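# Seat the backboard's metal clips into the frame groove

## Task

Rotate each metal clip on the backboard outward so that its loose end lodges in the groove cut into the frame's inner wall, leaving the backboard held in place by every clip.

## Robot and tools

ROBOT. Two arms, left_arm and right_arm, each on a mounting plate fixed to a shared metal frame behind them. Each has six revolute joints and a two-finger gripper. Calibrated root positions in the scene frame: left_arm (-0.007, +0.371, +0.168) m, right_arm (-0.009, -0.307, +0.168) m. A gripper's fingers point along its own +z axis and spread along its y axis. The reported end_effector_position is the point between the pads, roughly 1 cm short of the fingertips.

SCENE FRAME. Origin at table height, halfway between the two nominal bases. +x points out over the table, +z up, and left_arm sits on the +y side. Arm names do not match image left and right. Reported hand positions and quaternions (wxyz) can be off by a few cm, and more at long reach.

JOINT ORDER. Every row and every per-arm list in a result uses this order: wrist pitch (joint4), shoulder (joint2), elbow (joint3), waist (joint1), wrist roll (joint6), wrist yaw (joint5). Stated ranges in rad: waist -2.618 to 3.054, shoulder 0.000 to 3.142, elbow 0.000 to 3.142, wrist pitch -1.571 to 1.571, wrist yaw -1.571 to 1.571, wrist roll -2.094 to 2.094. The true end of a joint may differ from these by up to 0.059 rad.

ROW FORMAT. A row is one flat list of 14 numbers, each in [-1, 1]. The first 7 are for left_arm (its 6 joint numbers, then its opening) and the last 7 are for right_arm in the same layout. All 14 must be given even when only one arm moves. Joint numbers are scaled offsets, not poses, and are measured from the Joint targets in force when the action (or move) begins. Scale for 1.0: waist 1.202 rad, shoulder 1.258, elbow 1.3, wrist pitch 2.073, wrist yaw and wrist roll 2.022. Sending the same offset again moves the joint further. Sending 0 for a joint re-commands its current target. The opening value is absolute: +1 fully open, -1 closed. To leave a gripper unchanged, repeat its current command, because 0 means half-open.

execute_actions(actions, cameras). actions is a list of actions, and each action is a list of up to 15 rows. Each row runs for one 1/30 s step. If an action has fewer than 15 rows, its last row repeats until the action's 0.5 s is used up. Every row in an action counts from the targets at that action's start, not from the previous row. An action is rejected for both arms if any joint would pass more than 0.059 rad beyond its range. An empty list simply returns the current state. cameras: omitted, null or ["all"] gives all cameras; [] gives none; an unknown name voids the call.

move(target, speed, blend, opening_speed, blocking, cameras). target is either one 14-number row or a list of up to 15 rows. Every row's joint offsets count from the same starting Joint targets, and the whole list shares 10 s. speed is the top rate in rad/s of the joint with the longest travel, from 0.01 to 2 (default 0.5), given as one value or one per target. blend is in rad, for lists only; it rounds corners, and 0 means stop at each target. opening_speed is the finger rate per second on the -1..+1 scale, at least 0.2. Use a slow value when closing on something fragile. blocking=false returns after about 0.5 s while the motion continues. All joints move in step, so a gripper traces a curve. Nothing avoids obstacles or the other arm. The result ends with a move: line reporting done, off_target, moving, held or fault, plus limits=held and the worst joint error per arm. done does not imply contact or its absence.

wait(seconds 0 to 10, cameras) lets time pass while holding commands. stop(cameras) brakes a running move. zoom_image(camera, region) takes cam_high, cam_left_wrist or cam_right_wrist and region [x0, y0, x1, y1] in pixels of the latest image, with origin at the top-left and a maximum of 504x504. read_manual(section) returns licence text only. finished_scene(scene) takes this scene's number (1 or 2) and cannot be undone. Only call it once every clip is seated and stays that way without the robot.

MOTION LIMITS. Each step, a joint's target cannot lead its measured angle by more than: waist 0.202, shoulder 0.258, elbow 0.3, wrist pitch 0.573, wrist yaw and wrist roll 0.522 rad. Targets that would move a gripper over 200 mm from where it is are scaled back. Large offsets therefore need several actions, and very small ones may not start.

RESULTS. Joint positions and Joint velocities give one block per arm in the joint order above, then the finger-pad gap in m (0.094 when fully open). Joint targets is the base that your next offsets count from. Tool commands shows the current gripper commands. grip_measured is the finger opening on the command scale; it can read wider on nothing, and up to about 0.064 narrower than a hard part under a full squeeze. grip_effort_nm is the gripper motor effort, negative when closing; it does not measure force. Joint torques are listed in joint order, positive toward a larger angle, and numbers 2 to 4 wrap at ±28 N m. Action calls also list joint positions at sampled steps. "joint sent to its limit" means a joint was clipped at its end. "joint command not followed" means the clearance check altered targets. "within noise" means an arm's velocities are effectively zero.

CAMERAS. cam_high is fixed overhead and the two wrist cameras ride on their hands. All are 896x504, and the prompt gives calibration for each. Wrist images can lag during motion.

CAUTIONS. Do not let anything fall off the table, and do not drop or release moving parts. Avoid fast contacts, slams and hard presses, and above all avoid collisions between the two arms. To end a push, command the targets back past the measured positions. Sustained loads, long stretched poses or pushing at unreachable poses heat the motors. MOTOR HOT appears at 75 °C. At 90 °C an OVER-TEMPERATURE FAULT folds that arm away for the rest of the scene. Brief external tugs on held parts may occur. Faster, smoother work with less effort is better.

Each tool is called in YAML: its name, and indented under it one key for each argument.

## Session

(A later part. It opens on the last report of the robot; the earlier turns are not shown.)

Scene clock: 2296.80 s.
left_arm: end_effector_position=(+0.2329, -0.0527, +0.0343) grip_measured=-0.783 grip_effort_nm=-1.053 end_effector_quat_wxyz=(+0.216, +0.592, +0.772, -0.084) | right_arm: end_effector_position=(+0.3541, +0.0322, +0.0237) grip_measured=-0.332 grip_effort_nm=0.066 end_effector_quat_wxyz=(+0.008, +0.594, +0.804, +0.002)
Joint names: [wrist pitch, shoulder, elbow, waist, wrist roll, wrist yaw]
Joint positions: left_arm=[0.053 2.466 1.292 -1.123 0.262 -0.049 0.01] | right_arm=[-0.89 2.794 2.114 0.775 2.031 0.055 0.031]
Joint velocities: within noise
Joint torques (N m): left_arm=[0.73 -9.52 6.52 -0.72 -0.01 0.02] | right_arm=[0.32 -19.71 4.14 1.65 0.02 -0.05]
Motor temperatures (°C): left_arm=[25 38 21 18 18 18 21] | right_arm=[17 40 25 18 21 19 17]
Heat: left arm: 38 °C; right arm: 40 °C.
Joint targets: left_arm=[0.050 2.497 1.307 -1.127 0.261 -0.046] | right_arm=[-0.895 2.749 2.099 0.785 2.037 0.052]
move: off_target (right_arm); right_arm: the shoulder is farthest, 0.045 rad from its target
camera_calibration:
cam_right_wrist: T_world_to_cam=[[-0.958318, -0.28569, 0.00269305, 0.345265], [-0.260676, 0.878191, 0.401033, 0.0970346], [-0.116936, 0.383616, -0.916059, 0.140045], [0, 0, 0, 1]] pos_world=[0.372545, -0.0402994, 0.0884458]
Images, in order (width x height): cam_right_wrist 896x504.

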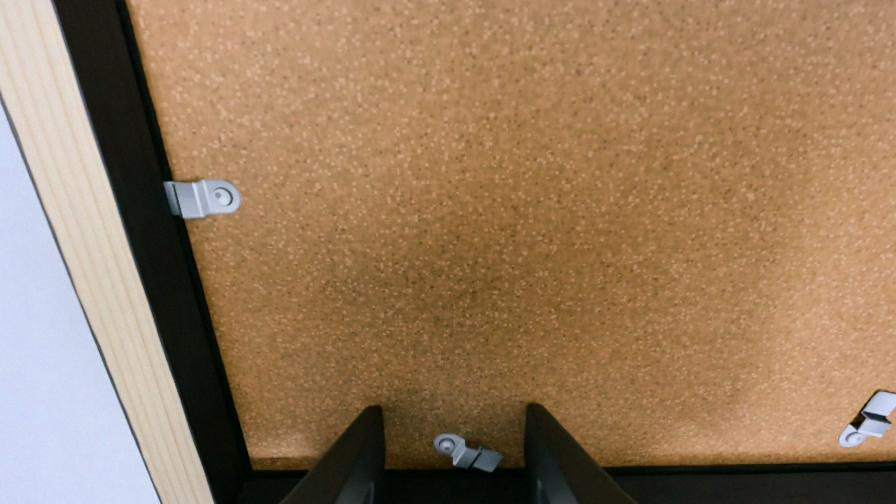

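move:
  target:
    - [0,0,0,0,0,0,-0.85,0,0.0405,0.0315,0,0,0,-0.33]
    - [0,0,0,0,0,0,-0.85,-0.0101,0.0652,0.0615,0.0083,0,0,-0.33]
  speed: 0.04
  cameras: ["cam_right_wrist"]

Scene clock: 2311.37 s.
left_arm: end_effector_position=(+0.2329, -0.0527, +0.0343) grip_measured=-0.783 grip_effort_nm=-1.062 end_effector_quat_wxyz=(+0.216, +0.592, +0.772, -0.084) | right_arm: end_effector_position=(+0.3570, +0.0360, +0.0259) grip_measured=-0.332 grip_effort_nm=0.061 end_effector_quat_wxyz=(+0.009, +0.593, +0.805, +0.004)
Joint names: [wrist pitch, shoulder, elbow, waist, wrist roll, wrist yaw]
Joint positions: left_arm=[0.053 2.466 1.292 -1.123 0.262 -0.049 0.01] | right_arm=[-0.91 2.808 2.152 0.777 2.031 0.057 0.031]
Joint velocities: within noise
Joint torques (N m): left_arm=[0.73 -9.54 6.53 -0.57 -0.02 0.06] | right_arm=[0.32 -13.38 7.21 2.41 0.03 -0.06]
Motor temperatures (°C): left_arm=[25 38 21 18 18 18 21] | right_arm=[17 44 24 18 21 19 17]
Heat: left arm: 38 °C; right arm: 44 °C.
Joint targets: left_arm=[0.050 2.497 1.307 -1.127 0.261 -0.046] | right_arm=[-0.916 2.831 2.179 0.795 2.037 0.052]
move: done
camera_calibration:
cam_right_wrist: T_world_to_cam=[[-0.957711, -0.287729, -0.00131125, 0.349046], [-0.263998, 0.876892, 0.401702, 0.0946866], [-0.114431, 0.385061, -0.915769, 0.140013], [0, 0, 0, 1]] pos_world=[0.375304, -0.0365127, 0.0906412]
Images, in order (width x height): cam_right_wrist 896x504.

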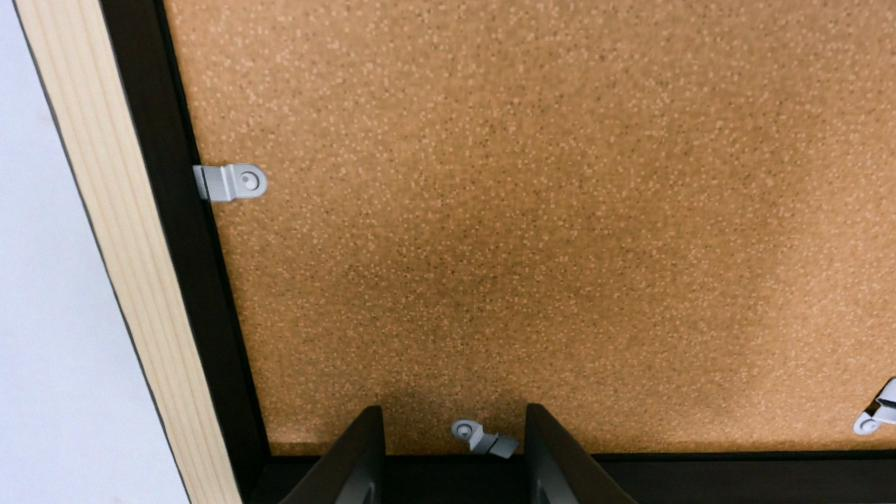

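move:
  target: [0,0,0,0,0,0,-0.85,0.0024,0.0,-0.0392,0,0,0,-0.33]
  speed: 0.05
  cameras: ["cam_right_wrist"]

Scene clock: 2331.77 s.
left_arm: end_effector_position=(+0.2329, -0.0527, +0.0343) grip_measured=-0.783 grip_effort_nm=-1.057 end_effector_quat_wxyz=(+0.216, +0.592, +0.772, -0.084) | right_arm: end_effector_position=(+0.3544, +0.0341, +0.0236) grip_measured=-0.332 grip_effort_nm=0.066 end_effector_quat_wxyz=(+0.009, +0.593, +0.805, -0.001)
Joint names: [wrist pitch, shoulder, elbow, waist, wrist roll, wrist yaw]
Joint positions: left_arm=[0.053 2.466 1.292 -1.123 0.262 -0.049 0.01] | right_arm=[-0.911 2.809 2.143 0.778 2.031 0.057 0.031]
Joint velocities: within noise
Joint torques (N m): left_arm=[0.73 -9.44 6.53 -0.72 0.03 0.07] | right_arm=[0.35 -13.41 4.11 2.35 0.02 -0.04]
Motor temperatures (°C): left_arm=[25 38 21 18 18 18 21] | right_arm=[17 43 25 18 21 19 17]
Heat: left arm: 38 °C; right arm: 43 °C.
Joint targets: left_arm=[0.050 2.497 1.307 -1.127 0.261 -0.046] | right_arm=[-0.911 2.831 2.129 0.795 2.037 0.052]
move: done
camera_calibration:
cam_right_wrist: T_world_to_cam=[[-0.957585, -0.288067, 0.00697825, 0.345756], [-0.261687, 0.879519, 0.39745, 0.0958045], [-0.12063, 0.378766, -0.917597, 0.140807], [0, 0, 0, 1]] pos_world=[0.373147, -0.0379938, 0.0887137]
Images, in order (width x height): cam_right_wrist 896x504.

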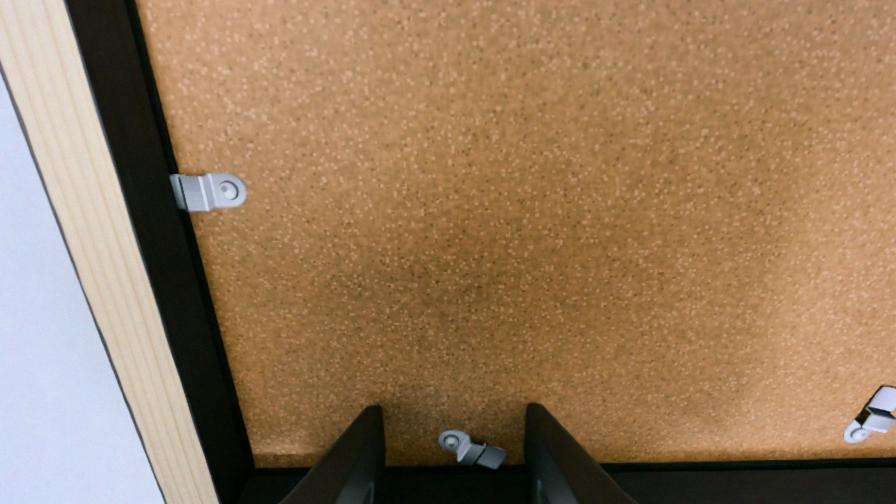

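move:
  target: [0,0,0,0,0,0,-0.85,0,0.0,0,0.006,0,0,-0.33]
  speed: 0.03
  cameras: ["cam_right_wrist"]

Scene clock: 2342.27 s.
left_arm: end_effector_position=(+0.2329, -0.0527, +0.0343) grip_measured=-0.783 grip_effort_nm=-1.057 end_effector_quat_wxyz=(+0.216, +0.592, +0.772, -0.084) | right_arm: end_effector_position=(+0.3542, +0.0343, +0.0237) grip_measured=-0.332 grip_effort_nm=0.056 end_effector_quat_wxyz=(+0.012, +0.592, +0.806, -0.001)
Joint names: [wrist pitch, shoulder, elbow, waist, wrist roll, wrist yaw]
Joint positions: left_arm=[0.053 2.466 1.292 -1.123 0.262 -0.049 0.01] | right_arm=[-0.911 2.809 2.143 0.781 2.031 0.063 0.031]
Joint velocities: within noise
Joint torques (N m): left_arm=[0.74 -9.57 6.43 -0.79 0 0.05] | right_arm=[0.37 -13.38 4.15 2.77 0.02 -0.12]
Motor temperatures (°C): left_arm=[25 39 21 18 18 18 21] | right_arm=[17 44 24 18 21 19 17]
Heat: left arm: 39 °C; right arm: 44 °C.
Joint targets: left_arm=[0.050 2.497 1.307 -1.127 0.261 -0.046] | right_arm=[-0.911 2.831 2.129 0.803 2.037 0.052]
move: done
camera_calibration:
cam_right_wrist: T_world_to_cam=[[-0.956839, -0.29059, 0.00411716, 0.345559], [-0.265728, 0.880536, 0.392485, 0.0970818], [-0.117678, 0.374451, -0.919749, 0.139938], [0, 0, 0, 1]] pos_world=[0.37291, -0.037468, 0.0891824]
Images, in order (width x height): cam_right_wrist 896x504.

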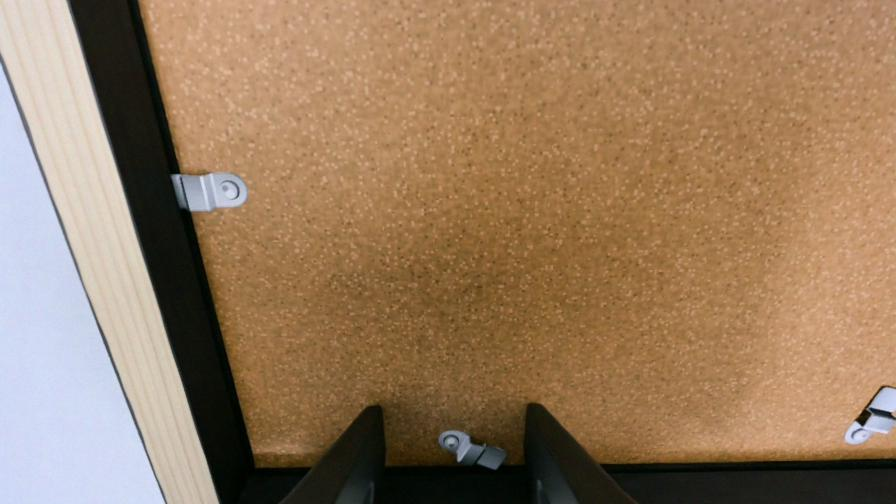

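move:
  target: [0,0,0,0,0,0,-0.85,0,0.0,0,-0.002,0,0,-0.97]
  speed: 0.03
  opening_speed: 0.3
  cameras: ["cam_right_wrist"]

move:
  target: [0,0,0,0,0,0,-0.85,0,0.0,0,0,0,0,-0.6]
  speed: 0.03
  opening_speed: 0.5
  cameras: ["cam_right_wrist"]

Scene clock: 2348.53 s.
left_arm: end_effector_position=(+0.2329, -0.0527, +0.0343) grip_measured=-0.783 grip_effort_nm=-1.057 end_effector_quat_wxyz=(+0.216, +0.592, +0.772, -0.084) | right_arm: end_effector_position=(+0.3510, +0.0321, +0.0238) grip_measured=-0.969 grip_effort_nm=-0.730 end_effector_quat_wxyz=(+0.013, +0.591, +0.807, -0.010)
Joint names: [wrist pitch, shoulder, elbow, waist, wrist roll, wrist yaw]
Joint positions: left_arm=[0.053 2.466 1.292 -1.123 0.262 -0.049 0.01] | right_arm=[-0.926 2.809 2.143 0.784 2.032 0.069 0.001]
Joint velocities: left_arm=[within noise] | right_arm=[0.007 0.022 -0.012 0.007 0.022 -0.007 -0.004]
Joint torques (N m): left_arm=[0.73 -9.62 6.46 -0.85 0.03 0.07] | right_arm=[0.51 -13.39 4.11 2.19 0 -0.17]
Motor temperatures (°C): left_arm=[25 39 21 18 18 18 21] | right_arm=[17 44 24 18 21 19 17]
Heat: left arm: 39 °C; right arm: 44 °C.
Joint targets: left_arm=[0.050 2.497 1.307 -1.127 0.261 -0.045] | right_arm=[-0.911 2.831 2.129 0.800 2.037 0.052]
move: done
camera_calibration:
cam_right_wrist: T_world_to_cam=[[-0.955801, -0.293623, 0.0151422, 0.341325], [-0.265994, 0.885508, 0.380949, 0.0983498], [-0.125264, 0.360084, -0.924472, 0.143746], [0, 0, 0, 1]] pos_world=[0.370405, -0.0386292, 0.090254]
Images, in order (width x height): cam_right_wrist 896x504.

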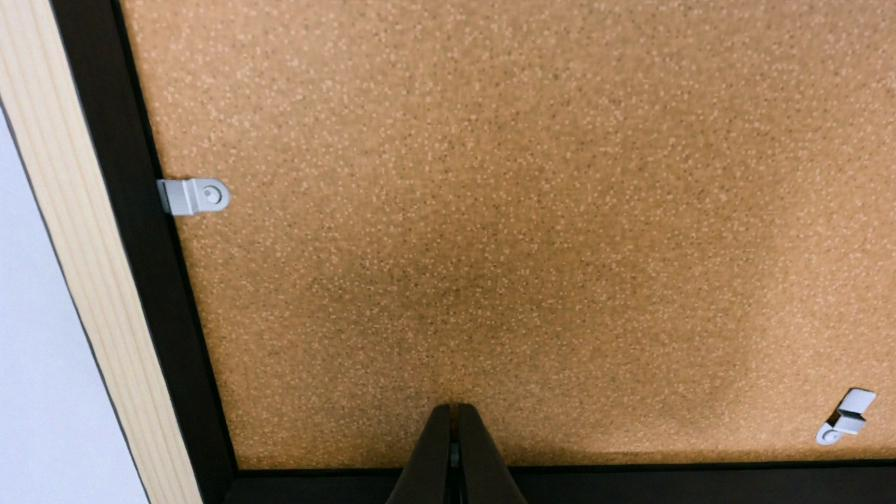

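Scene clock: 2349.50 s.
left_arm: end_effector_position=(+0.2329, -0.0527, +0.0343) grip_measured=-0.783 grip_effort_nm=-1.053 end_effector_quat_wxyz=(+0.216, +0.592, +0.772, -0.084) | right_arm: end_effector_position=(+0.3452, +0.0304, +0.0240) grip_measured=-0.602 grip_effort_nm=0.081 end_effector_quat_wxyz=(+0.010, +0.588, +0.808, -0.020)
Joint names: [wrist pitch, shoulder, elbow, waist, wrist roll, wrist yaw]
Joint positions: left_arm=[0.053 2.466 1.292 -1.123 0.262 -0.049 0.01] | right_arm=[-0.948 2.809 2.143 0.789 2.032 0.067 0.019]
Joint velocities: within noise
Joint torques (N m): left_arm=[0.78 -9.57 6.57 -0.9 0 0.04] | right_arm=[0.68 -13.31 4.04 1.74 0.02 -0.15]
Motor temperatures (°C): left_arm=[25 39 21 18 18 18 21] | right_arm=[17 44 24 18 21 19 17]
Heat: left arm: 39 °C; right arm: 44 °C.
Joint targets: left_arm=[0.050 2.497 1.307 -1.127 0.261 -0.045] | right_arm=[-0.911 2.831 2.129 0.800 2.037 0.052]
move: off_target (right_arm); right_arm: the wrist pitch is farthest, 0.037 rad from its target
camera_calibration:
cam_right_wrist: T_world_to_cam=[[-0.953661, -0.298776, 0.0355353, 0.334173], [-0.264563, 0.888928, 0.373917, 0.0977244], [-0.143306, 0.347189, -0.926781, 0.15048], [0, 0, 0, 1]] pos_world=[0.366106, -0.0392722, 0.0910466]
Images, in order (width x height): cam_right_wrist 896x504.

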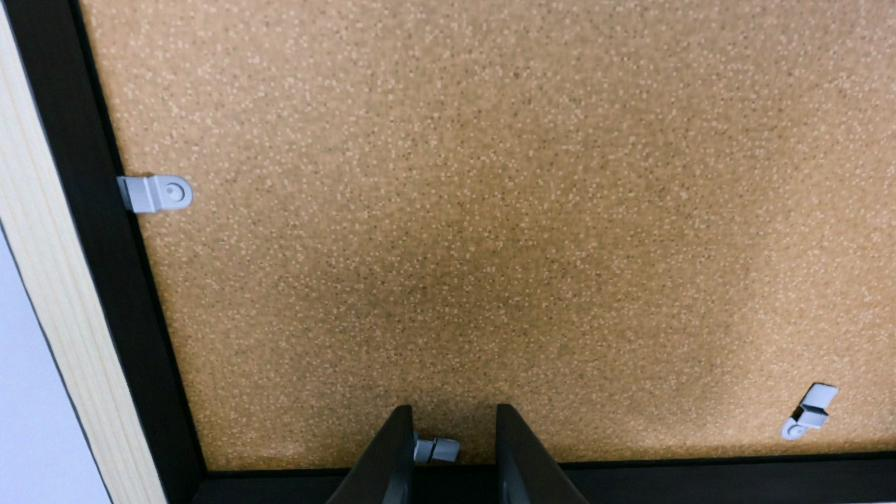

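zoom_image:
  camera: "cam_right_wrist"
  region: [360, 390, 540, 504]

Scaled by 2.800.

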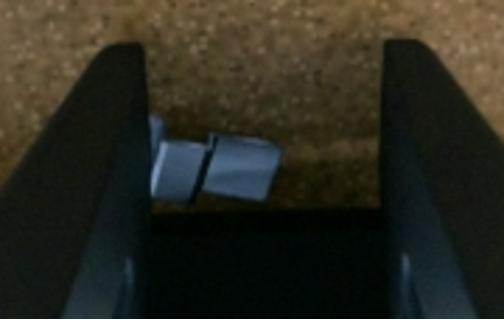

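move:
  target:
    - [0,0,0,0,0,0,-0.85,-0.0087,-0.0636,0,0,0,0,-0.6]
    - [0,0,0,0,0,0,-0.85,0.0347,-0.1248,-0.1238,-0.0266,0,0,-1]
  speed: 0.1
  opening_speed: 0.8
  cameras: ["cam_right_wrist"]

Scene clock: 2424.20 s.
left_arm: end_effector_position=(+0.2329, -0.0527, +0.0343) grip_measured=-0.783 grip_effort_nm=-1.062 end_effector_quat_wxyz=(+0.216, +0.592, +0.772, -0.084) | right_arm: end_effector_position=(+0.3417, +0.0199, +0.0277) grip_measured=-0.993 grip_effort_nm=-0.398 end_effector_quat_wxyz=(+0.008, +0.595, +0.804, -0.005)
Joint names: [wrist pitch, shoulder, elbow, waist, wrist roll, wrist yaw]
Joint positions: left_arm=[0.053 2.466 1.292 -1.123 0.262 -0.049 0.01] | right_arm=[-0.842 2.721 1.98 0.775 2.032 0.057 0]
Joint velocities: within noise
Joint torques (N m): left_arm=[0.77 -9.62 6.46 -0.8 0 0.03] | right_arm=[0.38 -19.51 4.15 0.05 0.01 -0.04]
Motor temperatures (°C): left_arm=[25 39 21 18 18 18 21] | right_arm=[17 45 24 18 21 19 17]
Heat: left arm: 39 °C; right arm: 45 °C.
Joint targets: left_arm=[0.050 2.497 1.307 -1.127 0.261 -0.045] | right_arm=[-0.839 2.674 1.968 0.768 2.037 0.052]
move: off_target (right_arm); target 2's new numbers were sent with right_arm's shoulder 0.047 rad from that target; right_arm: the shoulder is farthest, 0.047 rad from its target
camera_calibration:
cam_right_wrist: T_world_to_cam=[[-0.958537, -0.284639, 0.0137128, 0.329614], [-0.256361, 0.882323, 0.394696, 0.101563], [-0.124445, 0.374816, -0.918709, 0.149799], [0, 0, 0, 1]] pos_world=[0.360626, -0.0519376, 0.0930152]
Images, in order (width x height): cam_right_wrist 896x504.

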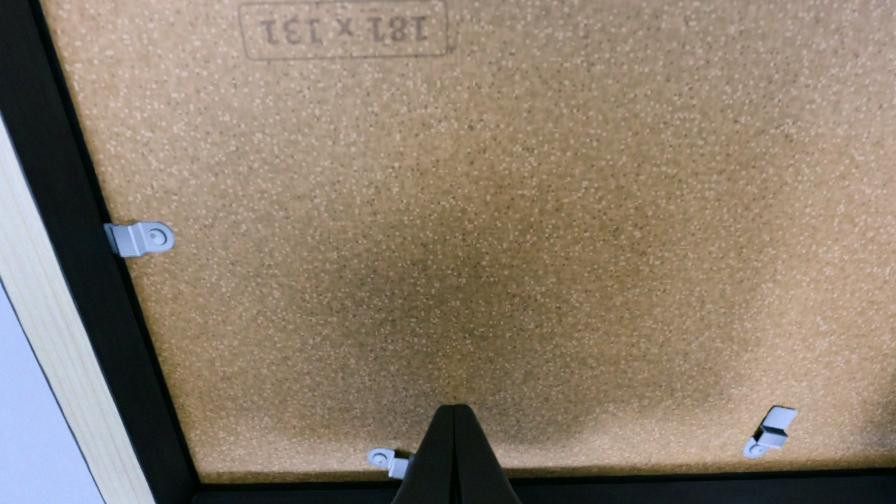

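move:
  target:
    - [0,0,0,0,0,0,-0.85,0.013,0.0612,0.0269,0.010,0,0,-1]
    - [0,0,0,0,0,0,-0.85,-0.0039,0.0731,0.0546,0.030,0,0,-1]
  speed: 0.05
  cameras: ["cam_right_wrist"]

Scene clock: 2435.43 s.
left_arm: end_effector_position=(+0.2329, -0.0527, +0.0343) grip_measured=-0.783 grip_effort_nm=-1.057 end_effector_quat_wxyz=(+0.216, +0.591, +0.772, -0.084) | right_arm: end_effector_position=(+0.3425, +0.0310, +0.0241) grip_measured=-0.993 grip_effort_nm=-0.398 end_effector_quat_wxyz=(+0.010, +0.589, +0.808, +0.005)
Joint names: [wrist pitch, shoulder, elbow, waist, wrist roll, wrist yaw]
Joint positions: left_arm=[0.053 2.466 1.292 -1.123 0.261 -0.049 0.01] | right_arm=[-0.832 2.745 2.012 0.79 2.033 0.057 0]
Joint velocities: within noise
Joint torques (N m): left_arm=[0.74 -9.52 6.52 -0.85 0.02 0.03] | right_arm=[0.22 -13.16 6.98 2.02 0.01 -0.06]
Motor temperatures (°C): left_arm=[25 39 21 18 18 18 21] | right_arm=[17 45 24 18 21 19 17]
Heat: left arm: 39 °C; right arm: 45 °C.
Joint targets: left_arm=[0.050 2.497 1.307 -1.127 0.260 -0.045] | right_arm=[-0.847 2.766 2.038 0.804 2.037 0.052]
move: done
camera_calibration:
cam_right_wrist: T_world_to_cam=[[-0.954487, -0.298232, -0.00335675, 0.332971], [-0.274338, 0.873486, 0.402196, 0.0996497], [-0.117016, 0.384812, -0.915548, 0.139567], [0, 0, 0, 1]] pos_world=[0.361486, -0.0414468, 0.0888192]
Images, in order (width x height): cam_right_wrist 896x504.

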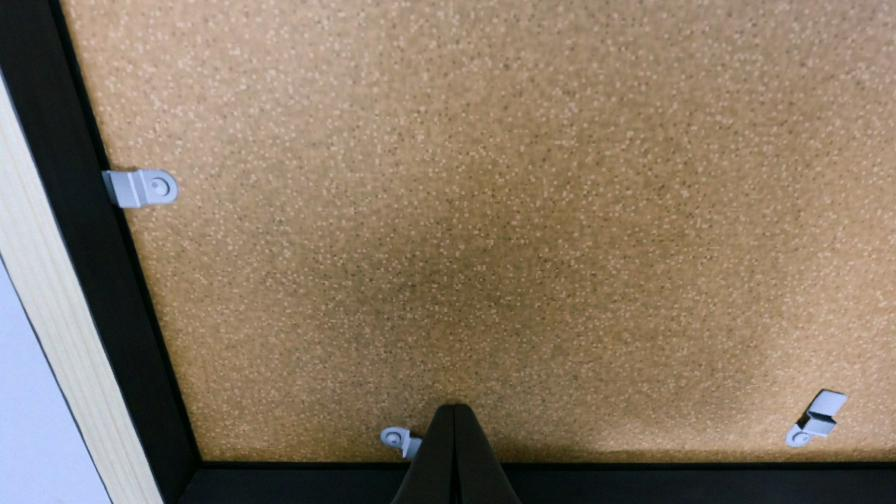

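move:
  target: [0,0,0,0,0,0,-0.85,0.0227,-0.0739,-0.0823,0.0017,0,0,-1]
  speed: 0.06
  cameras: ["cam_right_wrist"]

zoom_image:
  camera: "cam_right_wrist"
  region: [320, 380, 540, 504]

Scene clock: 2448.67 s.
left_arm: end_effector_position=(+0.2329, -0.0527, +0.0343) grip_measured=-0.783 grip_effort_nm=-1.067 end_effector_quat_wxyz=(+0.216, +0.591, +0.772, -0.084) | right_arm: end_effector_position=(+0.3342, +0.0271, +0.0232) grip_measured=-0.993 grip_effort_nm=-0.398 end_effector_quat_wxyz=(+0.009, +0.586, +0.810, +0.003)
Joint names: [wrist pitch, shoulder, elbow, waist, wrist roll, wrist yaw]
Joint positions: left_arm=[0.053 2.466 1.292 -1.123 0.261 -0.049 0.01] | right_arm=[-0.799 2.716 1.946 0.796 2.033 0.057 0]
Joint velocities: within noise
Joint torques (N m): left_arm=[0.75 -9.59 6.49 -0.73 0 0.06] | right_arm=[0.37 -18.96 3.99 1.57 0.03 -0.06]
Motor temperatures (°C): left_arm=[25 39 21 18 18 18 21] | right_arm=[17 42 24 18 21 19 17]
Heat: left arm: 39 °C; right arm: 42 °C.
Joint targets: left_arm=[0.050 2.497 1.307 -1.127 0.260 -0.045] | right_arm=[-0.800 2.673 1.932 0.806 2.037 0.052]
move: off_target (right_arm); right_arm: the shoulder is farthest, 0.043 rad from its target
camera_calibration:
cam_right_wrist: T_world_to_cam=[[-0.952604, -0.304213, 0.000320043, 0.323371], [-0.278583, 0.872768, 0.400834, 0.102574], [-0.122218, 0.381747, -0.916151, 0.141098], [0, 0, 0, 1]] pos_world=[0.353864, -0.0450134, 0.0880481]
Images, in order (width x height): cam_right_wrist 896x504.

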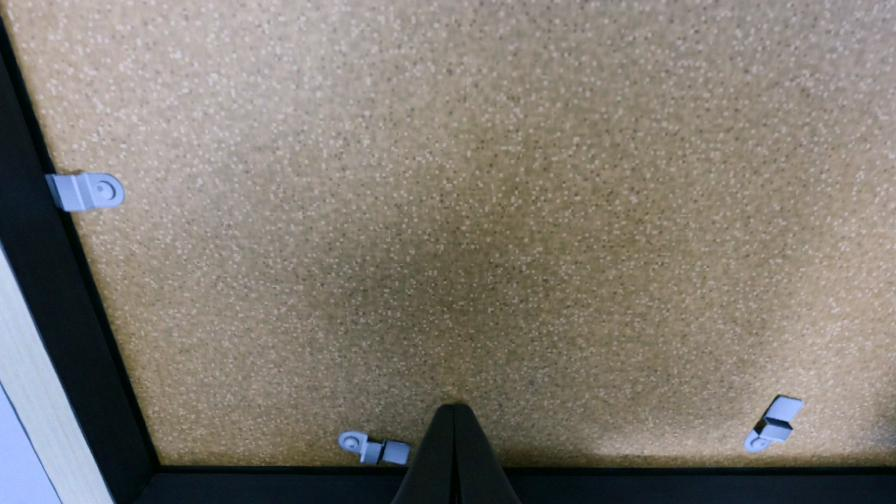

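Scaled by 2.291.

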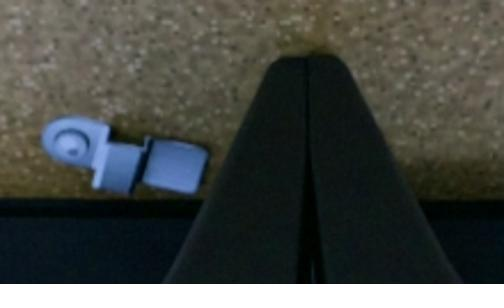

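move:
  target:
    - [0,0,0,0,0,0,-0.85,-0.0227,-0.0358,0,0,0,0,-1]
    - [0,0,0,0,0,0,-0.85,-0.0227,-0.0342,0.008,-0.0208,-0.786,0,-1]
  speed: [0.15, 0.8]
  cameras: ["cam_right_wrist"]

Scene clock: 2478.83 s.
left_arm: end_effector_position=(+0.2329, -0.0527, +0.0343) grip_measured=-0.783 grip_effort_nm=-1.057 end_effector_quat_wxyz=(+0.216, +0.591, +0.772, -0.084) | right_arm: end_effector_position=(+0.3395, +0.0258, +0.0460) grip_measured=-0.993 grip_effort_nm=-0.398 end_effector_quat_wxyz=(+0.013, -0.157, +0.987, -0.001)
Joint names: [wrist pitch, shoulder, elbow, waist, wrist roll, wrist yaw]
Joint positions: left_arm=[0.053 2.466 1.292 -1.123 0.261 -0.049 0.01] | right_arm=[-0.838 2.666 1.946 0.788 0.455 0.056 0]
Joint velocities: within noise
Joint torques (N m): left_arm=[0.77 -9.54 6.57 -0.85 0.03 0.03] | right_arm=[0.31 -18.21 4.85 0.03 -0.11 -0.05]
Motor temperatures (°C): left_arm=[25 39 21 18 18 18 21] | right_arm=[17 45 24 18 21 19 17]
Heat: left arm: 39 °C; right arm: 45 °C.
Joint targets: left_arm=[0.050 2.497 1.307 -1.127 0.260 -0.045] | right_arm=[-0.847 2.630 1.942 0.781 0.447 0.052]
move: off_target (right_arm); right_arm: the shoulder is farthest, 0.036 rad from its target
camera_calibration:
cam_right_wrist: T_world_to_cam=[[0.301938, -0.953067, 0.0222679, -0.0822112], [-0.88108, -0.27006, 0.388285, 0.330685], [-0.364048, -0.136858, -0.92127, 0.258829], [0, 0, 0, 1]] pos_world=[0.410409, 0.0463747, 0.111882]
Images, in order (width x height): cam_right_wrist 896x504.

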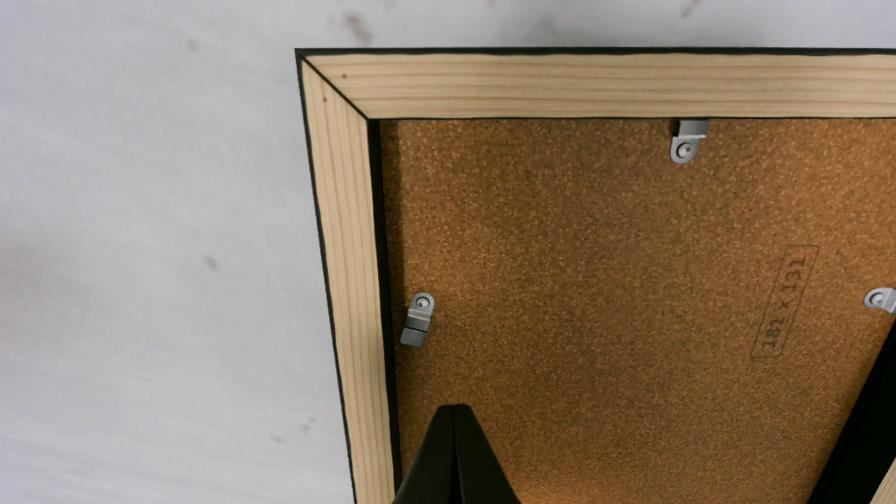

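move:
  target: [0,0,0,0,0,0,-0.85,0.0246,0.0859,0.008,0,0,0,-1]
  speed: 0.06
  cameras: ["cam_right_wrist"]

Scene clock: 2483.63 s.
left_arm: end_effector_position=(+0.2329, -0.0527, +0.0343) grip_measured=-0.783 grip_effort_nm=-1.057 end_effector_quat_wxyz=(+0.216, +0.591, +0.772, -0.084) | right_arm: end_effector_position=(+0.3354, +0.0231, +0.0231) grip_measured=-0.993 grip_effort_nm=-0.398 end_effector_quat_wxyz=(+0.005, -0.158, +0.987, -0.007)
Joint names: [wrist pitch, shoulder, elbow, waist, wrist roll, wrist yaw]
Joint positions: left_arm=[0.053 2.466 1.292 -1.123 0.261 -0.049 0.01] | right_arm=[-0.807 2.716 1.946 0.788 0.454 0.056 0]
Joint velocities: within noise
Joint torques (N m): left_arm=[0.77 -9.54 6.41 -0.95 0.02 0.05] | right_arm=[0.48 -12.78 5.38 0.01 -0.11 -0.05]
Motor temperatures (°C): left_arm=[25 39 21 18 18 18 21] | right_arm=[17 44 24 18 21 19 17]
Heat: left arm: 39 °C; right arm: 44 °C.
Joint targets: left_arm=[0.050 2.497 1.307 -1.127 0.260 -0.045] | right_arm=[-0.796 2.738 1.952 0.781 0.448 0.052]
move: done
camera_calibration:
cam_right_wrist: T_world_to_cam=[[0.303721, -0.952269, 0.0306352, -0.0838682], [-0.875376, -0.266214, 0.403542, 0.332893], [-0.376125, -0.149381, -0.914448, 0.240021], [0, 0, 0, 1]] pos_world=[0.407157, 0.0446102, 0.0877193]
Images, in order (width x height): cam_right_wrist 896x504.

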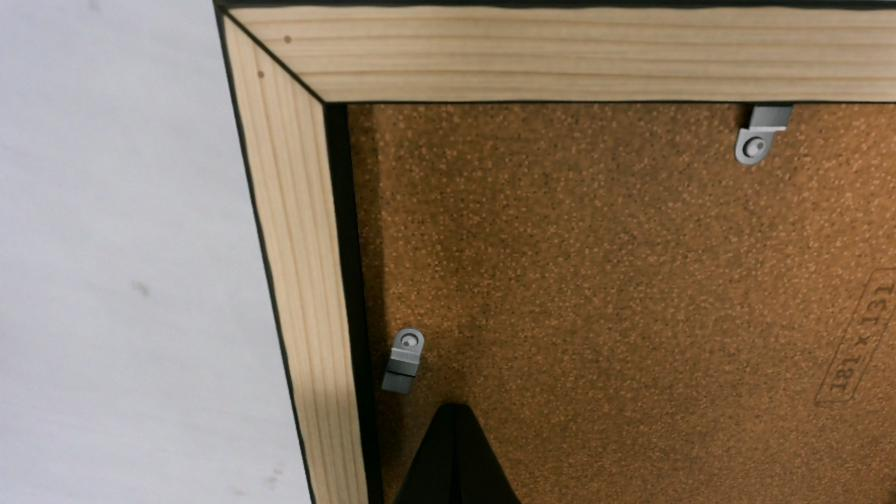

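move:
  target:
    - [0,0,0,0,0,0,-0.85,0,0,0.0154,0,0,0,-1]
    - [0,0,0,0,0,0,-0.85,-0.0193,0.0163,0.0538,-0.005,0,0,-1]
  speed: 0.06
  cameras: ["cam_right_wrist"]

Scene clock: 2508.67 s.
left_arm: end_effector_position=(+0.2329, -0.0527, +0.0343) grip_measured=-0.783 grip_effort_nm=-1.057 end_effector_quat_wxyz=(+0.216, +0.591, +0.772, -0.084) | right_arm: end_effector_position=(+0.3425, +0.0264, +0.0234) grip_measured=-0.993 grip_effort_nm=-0.398 end_effector_quat_wxyz=(+0.008, -0.155, +0.988, -0.005)
Joint names: [wrist pitch, shoulder, elbow, waist, wrist roll, wrist yaw]
Joint positions: left_arm=[0.053 2.466 1.292 -1.123 0.261 -0.049 0.01] | right_arm=[-0.827 2.738 1.995 0.783 0.454 0.056 0]
Joint velocities: within noise
Joint torques (N m): left_arm=[0.76 -9.59 6.5 -0.84 -0.02 0.05] | right_arm=[0.26 -13.16 6.94 -0.06 -0.1 -0.04]
Motor temperatures (°C): left_arm=[25 39 21 18 18 18 21] | right_arm=[17 41 24 18 21 19 17]
Heat: left arm: 39 °C; right arm: 41 °C.
Joint targets: left_arm=[0.050 2.497 1.307 -1.127 0.260 -0.045] | right_arm=[-0.836 2.759 2.022 0.775 0.447 0.052]
move: done
camera_calibration:
cam_right_wrist: T_world_to_cam=[[0.298611, -0.953984, 0.0272979, -0.0809821], [-0.878559, -0.263605, 0.398305, 0.340944], [-0.372781, -0.142921, -0.916847, 0.242237], [0, 0, 0, 1]] pos_world=[0.414023, 0.0472396, 0.0885051]
Images, in order (width x height): cam_right_wrist 896x504.

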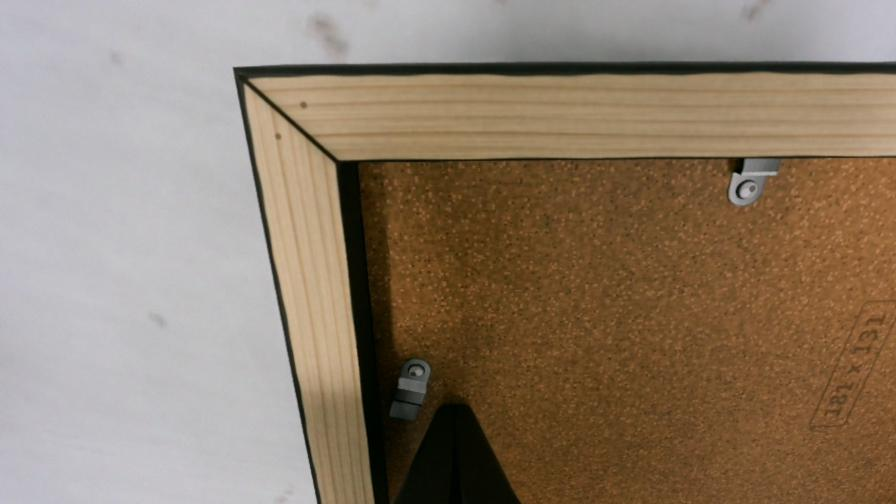

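move:
  target: [0,0,0,0,0,0,-0.85,-0.0111,0.0135,0.0308,0.0341,0.0143,0,-1]
  speed: 0.04
  cameras: ["cam_right_wrist"]

Scene clock: 2515.50 s.
left_arm: end_effector_position=(+0.2329, -0.0527, +0.0343) grip_measured=-0.783 grip_effort_nm=-1.053 end_effector_quat_wxyz=(+0.216, +0.591, +0.772, -0.084) | right_arm: end_effector_position=(+0.3374, +0.0359, +0.0242) grip_measured=-0.993 grip_effort_nm=-0.398 end_effector_quat_wxyz=(+0.006, -0.159, +0.987, -0.007)
Joint names: [wrist pitch, shoulder, elbow, waist, wrist roll, wrist yaw]
Joint positions: left_arm=[0.053 2.466 1.292 -1.123 0.261 -0.049 0.01] | right_arm=[-0.853 2.756 2.034 0.805 0.469 0.058 0]
Joint velocities: within noise
Joint torques (N m): left_arm=[0.74 -9.51 6.46 -0.81 0.03 0.03] | right_arm=[0.31 -13.33 7.12 1.7 0.03 -0.07]
Motor temperatures (°C): left_arm=[25 39 21 18 18 18 21] | right_arm=[17 41 24 18 21 19 17]
Heat: left arm: 39 °C; right arm: 41 °C.
Joint targets: left_arm=[0.050 2.497 1.307 -1.127 0.261 -0.045] | right_arm=[-0.859 2.776 2.062 0.816 0.476 0.052]
move: done
camera_calibration:
cam_right_wrist: T_world_to_cam=[[0.305763, -0.951598, 0.0311445, -0.0729508], [-0.875827, -0.268287, 0.401184, 0.337893], [-0.37341, -0.149944, -0.915468, 0.242832], [0, 0, 0, 1]] pos_world=[0.408917, 0.0576434, 0.0890193]
Images, in order (width x height): cam_right_wrist 896x504.

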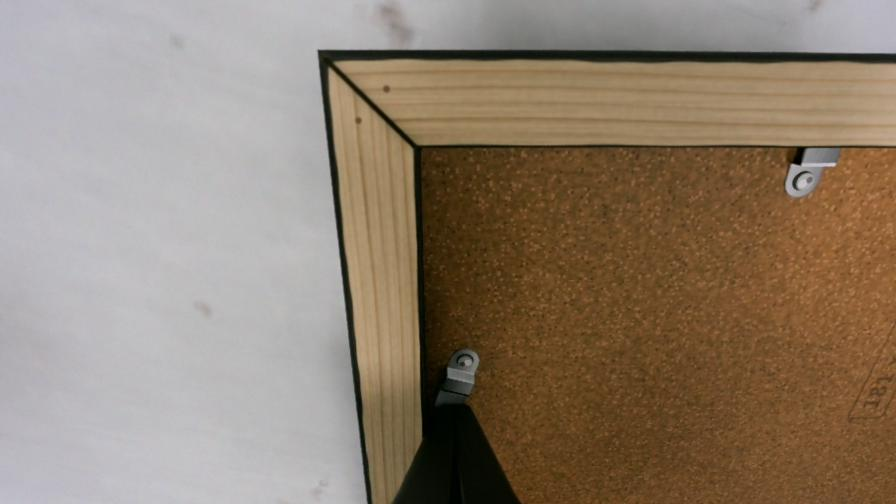

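move:
  target: [0,0,0,0,0,0,-0.85,-0.0101,0.0183,0.0331,-0.0108,0,0,-1]
  speed: 0.04
  cameras: ["cam_right_wrist"]

zoom_image:
  camera: "cam_right_wrist"
  region: [380, 300, 540, 460]

Scene clock: 2527.10 s.
left_arm: end_effector_position=(+0.2329, -0.0527, +0.0343) grip_measured=-0.783 grip_effort_nm=-1.057 end_effector_quat_wxyz=(+0.216, +0.591, +0.772, -0.084) | right_arm: end_effector_position=(+0.3376, +0.0361, +0.0242) grip_measured=-0.993 grip_effort_nm=-0.398 end_effector_quat_wxyz=(+0.000, -0.159, +0.987, -0.012)
Joint names: [wrist pitch, shoulder, elbow, waist, wrist roll, wrist yaw]
Joint positions: left_arm=[0.053 2.466 1.292 -1.123 0.261 -0.049 0.01] | right_arm=[-0.892 2.776 2.076 0.805 0.47 0.058 0]
Joint velocities: within noise
Joint torques (N m): left_arm=[0.76 -9.43 6.5 -0.8 0 0.03] | right_arm=[0.47 -13.15 7.27 0.47 0.04 -0.06]
Motor temperatures (°C): left_arm=[25 39 21 18 18 18 21] | right_arm=[17 40 25 18 21 19 17]
Heat: left arm: 39 °C; right arm: 40 °C.
Joint targets: left_arm=[0.050 2.497 1.307 -1.127 0.261 -0.045] | right_arm=[-0.880 2.799 2.105 0.803 0.477 0.052]
move: done
camera_calibration:
cam_right_wrist: T_world_to_cam=[[0.305715, -0.95133, 0.0388448, -0.0730008], [-0.871141, -0.263014, 0.414652, 0.336027], [-0.384254, -0.160605, -0.909151, 0.246811], [0, 0, 0, 1]] pos_world=[0.409883, 0.058571, 0.08789]
Images, in order (width x height): cam_right_wrist 896x504.

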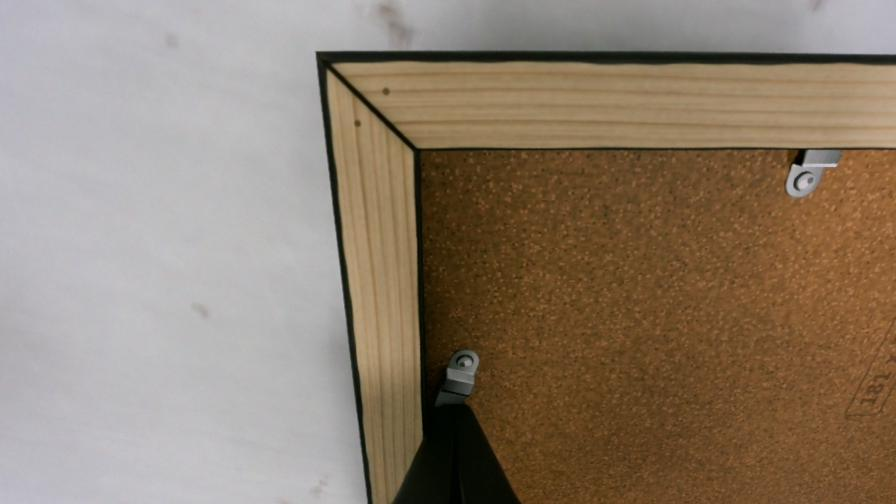

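Scaled by 3.150.

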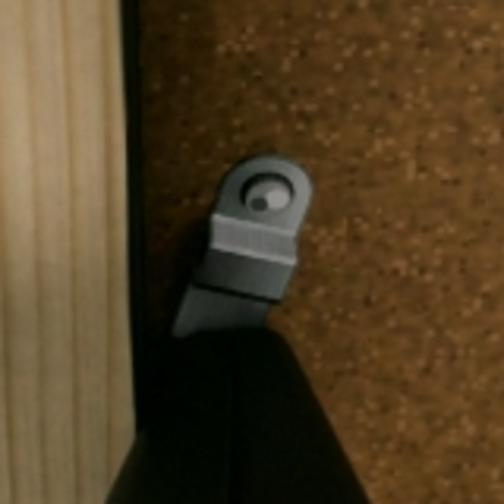

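move:
  target:
    - [0,0,0,0,0,0,-0.85,0.0068,-0.0604,-0.0592,0,0,0,-1]
    - [0,0,0,0,0,0,-0.85,0.0068,-0.0739,-0.0592,-0.0229,-0.0173,0,-1]
    - [0,0,0,0,0,0,-0.85,0.0178,-0.0143,-0.0385,-0.0229,-0.0173,0,-1]
  speed: 0.08
  cameras: ["cam_right_wrist"]

zoom_image:
  camera: "cam_right_wrist"
  region: [340, 300, 540, 500]

Scene clock: 2546.53 s.
left_arm: end_effector_position=(+0.2329, -0.0527, +0.0343) grip_measured=-0.783 grip_effort_nm=-1.062 end_effector_quat_wxyz=(+0.216, +0.591, +0.772, -0.084) | right_arm: end_effector_position=(+0.3466, +0.0283, +0.0233) grip_measured=-0.993 grip_effort_nm=-0.403 end_effector_quat_wxyz=(+0.006, -0.156, +0.988, -0.004)
Joint names: [wrist pitch, shoulder, elbow, waist, wrist roll, wrist yaw]
Joint positions: left_arm=[0.053 2.466 1.292 -1.123 0.261 -0.049 0.01] | right_arm=[-0.852 2.759 2.04 0.778 0.449 0.052 0]
Joint velocities: within noise
Joint torques (N m): left_arm=[0.74 -9.47 6.46 -0.8 0.01 0.05] | right_arm=[0.48 -13.26 6.16 0.36 -0.11 0]
Motor temperatures (°C): left_arm=[25 39 21 18 18 18 21] | right_arm=[17 43 25 18 21 19 17]
Heat: left arm: 39 °C; right arm: 43 °C.
Joint targets: left_arm=[0.050 2.497 1.307 -1.127 0.261 -0.045] | right_arm=[-0.843 2.781 2.055 0.776 0.442 0.052]
move: done
camera_calibration:
cam_right_wrist: T_world_to_cam=[[0.299576, -0.953753, 0.0246723, -0.0806595], [-0.87643, -0.264886, 0.402126, 0.34434], [-0.376994, -0.142091, -0.915252, 0.245359], [0, 0, 0, 1]] pos_world=[0.418452, 0.0491449, 0.0880868]
Images, in order (width x height): cam_right_wrist 896x504.

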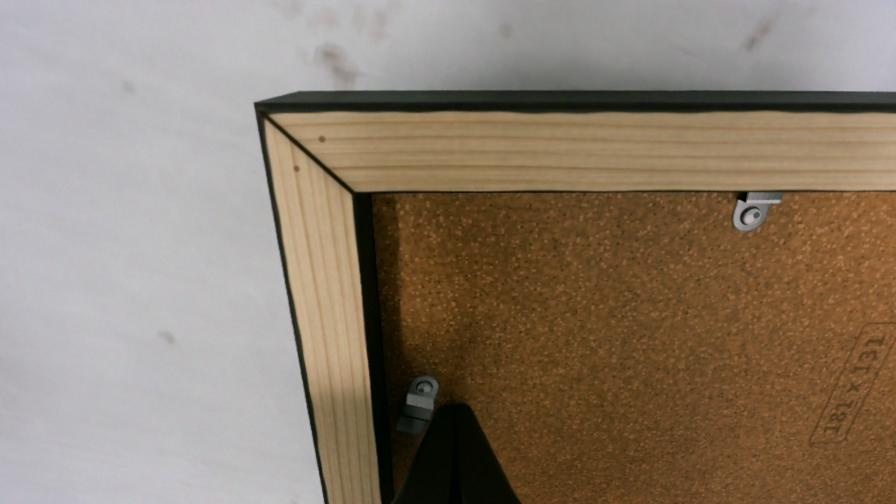

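Scaled by 2.520.

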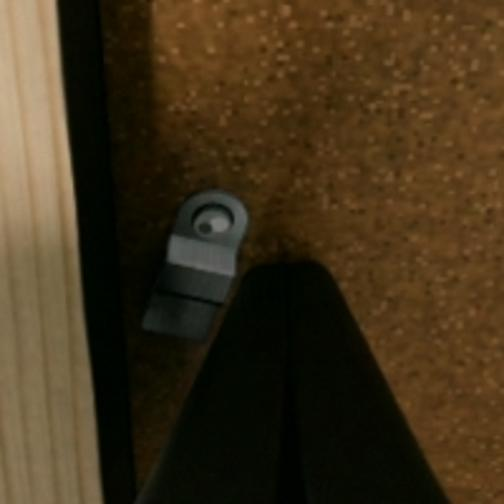

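move:
  target: [0,0,0,0,0,0,-0.85,-0.014,0.0072,0.0254,0.030,0.0124,0,-1]
  speed: 0.04
  cameras: ["cam_right_wrist"]

zoom_image:
  camera: "cam_right_wrist"
  region: [340, 300, 540, 500]

Scene clock: 2568.40 s.
left_arm: end_effector_position=(+0.2329, -0.0527, +0.0343) grip_measured=-0.783 grip_effort_nm=-1.062 end_effector_quat_wxyz=(+0.216, +0.591, +0.772, -0.084) | right_arm: end_effector_position=(+0.3433, +0.0305, +0.0236) grip_measured=-0.993 grip_effort_nm=-0.393 end_effector_quat_wxyz=(+0.005, -0.157, +0.987, -0.013)
Joint names: [wrist pitch, shoulder, elbow, waist, wrist roll, wrist yaw]
Joint positions: left_arm=[0.053 2.466 1.292 -1.123 0.261 -0.049 0.01] | right_arm=[-0.874 2.769 2.059 0.792 0.46 0.067 0]
Joint velocities: within noise
Joint torques (N m): left_arm=[0.75 -9.54 6.48 -0.77 0 0.02] | right_arm=[0.37 -13.29 7.15 2.59 0.02 -0.15]
Motor temperatures (°C): left_arm=[25 39 21 18 18 18 21] | right_arm=[17 44 25 18 21 19 17]
Heat: left arm: 39 °C; right arm: 44 °C.
Joint targets: left_arm=[0.050 2.497 1.307 -1.127 0.261 -0.045] | right_arm=[-0.872 2.790 2.088 0.812 0.467 0.052]
move: done
camera_calibration:
cam_right_wrist: T_world_to_cam=[[0.302146, -0.952284, 0.0431729, -0.0789494], [-0.876579, -0.259758, 0.405134, 0.341785], [-0.374588, -0.160254, -0.913237, 0.244309], [0, 0, 0, 1]] pos_world=[0.414971, 0.0527509, 0.0880519]
Images, in order (width x height): cam_right_wrist 896x504.

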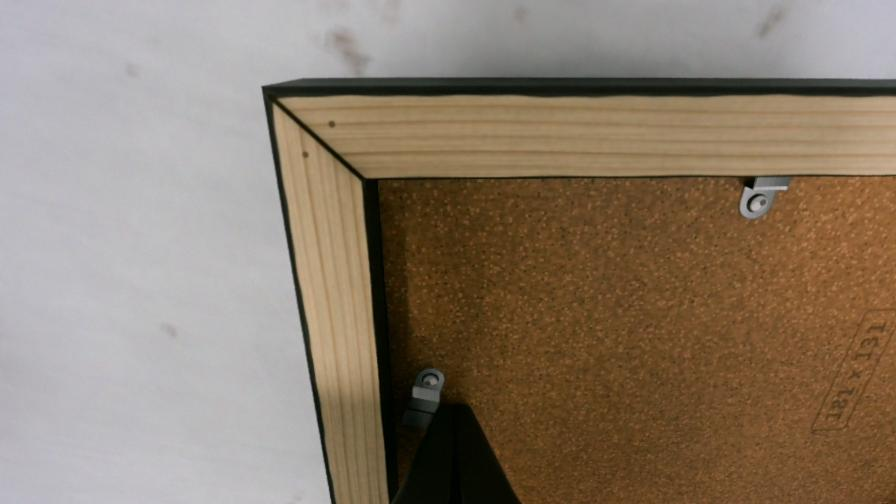

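Scaled by 2.520.

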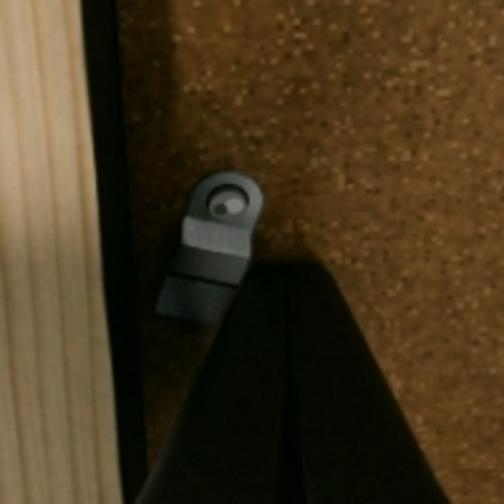

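move:
  target: [0,0,0,0,0,0,-0.85,0,0,0,0.008,0,0,-1]
  speed: 0.03
  cameras: ["cam_right_wrist"]

Scene clock: 2574.80 s.
left_arm: end_effector_position=(+0.2329, -0.0527, +0.0343) grip_measured=-0.783 grip_effort_nm=-1.062 end_effector_quat_wxyz=(+0.216, +0.591, +0.772, -0.084) | right_arm: end_effector_position=(+0.3376, +0.0355, +0.0239) grip_measured=-0.993 grip_effort_nm=-0.403 end_effector_quat_wxyz=(+0.004, -0.165, +0.986, -0.014)
Joint names: [wrist pitch, shoulder, elbow, waist, wrist roll, wrist yaw]
Joint positions: left_arm=[0.053 2.466 1.292 -1.123 0.261 -0.049 0.01] | right_arm=[-0.878 2.769 2.06 0.808 0.461 0.068 0]
Joint velocities: within noise
Joint torques (N m): left_arm=[0.74 -9.63 6.45 -0.8 -0.02 0.08] | right_arm=[0.41 -13.3 7.13 1.98 0.03 -0.15]
Motor temperatures (°C): left_arm=[25 39 21 18 18 18 21] | right_arm=[17 44 25 18 21 19 17]
Heat: left arm: 39 °C; right arm: 44 °C.
Joint targets: left_arm=[0.050 2.497 1.307 -1.127 0.261 -0.045] | right_arm=[-0.872 2.790 2.088 0.821 0.467 0.052]
move: done
camera_calibration:
cam_right_wrist: T_world_to_cam=[[0.316812, -0.947394, 0.0455532, -0.0776762], [-0.872049, -0.272055, 0.406836, 0.336748], [-0.373041, -0.168615, -0.912365, 0.242979], [0, 0, 0, 1]] pos_world=[0.408911, 0.058994, 0.0882231]
Images, in order (width x height): cam_right_wrist 896x504.

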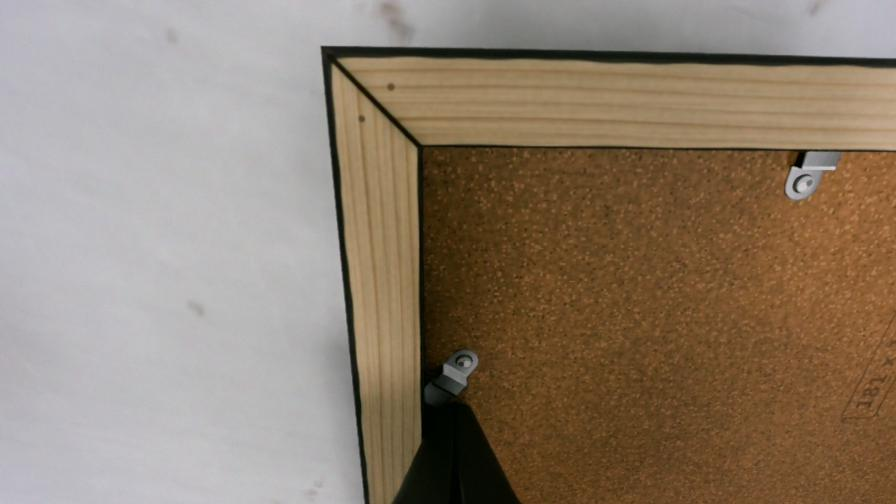

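move:
  target: [0,0,0,0,0,0,-0.85,-0.0135,0.0234,0.0454,-0.0075,0,0,-1]
  speed: 0.04
  cameras: ["cam_right_wrist"]

zoom_image:
  camera: "cam_right_wrist"
  region: [380, 300, 540, 460]

Scene clock: 2584.10 s.
left_arm: end_effector_position=(+0.2329, -0.0527, +0.0343) grip_measured=-0.783 grip_effort_nm=-1.057 end_effector_quat_wxyz=(+0.216, +0.591, +0.772, -0.084) | right_arm: end_effector_position=(+0.3379, +0.0358, +0.0239) grip_measured=-0.993 grip_effort_nm=-0.398 end_effector_quat_wxyz=(-0.004, -0.165, +0.986, -0.021)
Joint names: [wrist pitch, shoulder, elbow, waist, wrist roll, wrist yaw]
Joint positions: left_arm=[0.053 2.466 1.292 -1.123 0.261 -0.049 0.01] | right_arm=[-0.929 2.796 2.116 0.808 0.461 0.068 0]
Joint velocities: within noise
Joint torques (N m): left_arm=[0.73 -9.52 6.49 -0.8 -0.01 0.07] | right_arm=[0.6 -13.22 7.38 1.05 0.03 -0.17]
Motor temperatures (°C): left_arm=[25 39 21 18 18 18 21] | right_arm=[17 44 26 18 21 19 17]
Heat: left arm: 39 °C; right arm: 44 °C.
Joint targets: left_arm=[0.050 2.497 1.307 -1.127 0.261 -0.045] | right_arm=[-0.900 2.819 2.147 0.812 0.467 0.052]
move: done
camera_calibration:
cam_right_wrist: T_world_to_cam=[[0.318362, -0.946363, 0.0551619, -0.0782779], [-0.86559, -0.266477, 0.423963, 0.334286], [-0.386523, -0.182721, -0.903998, 0.248026], [0, 0, 0, 1]] pos_world=[0.410143, 0.06032, 0.0868079]
Images, in order (width x height): cam_right_wrist 896x504.

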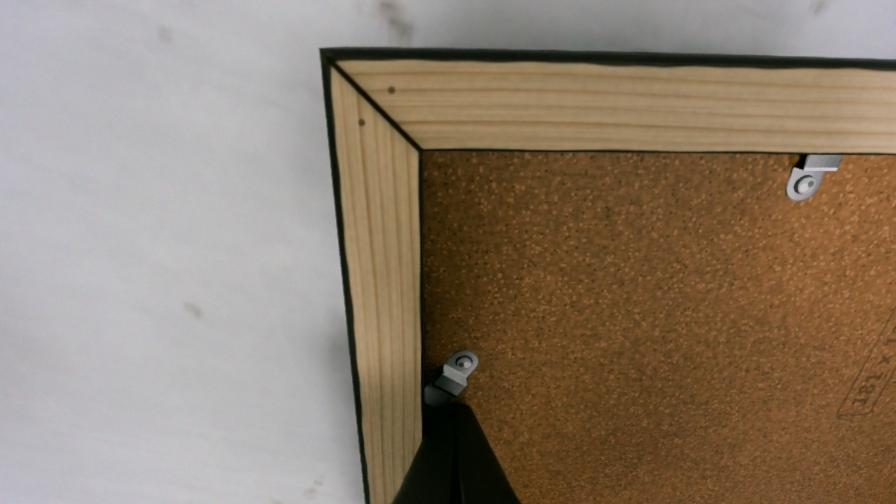

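Scaled by 3.150.

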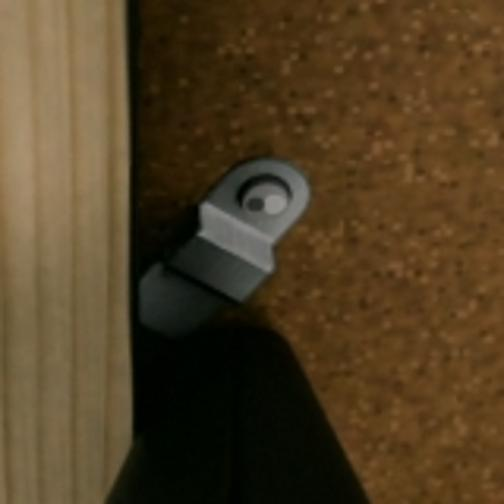

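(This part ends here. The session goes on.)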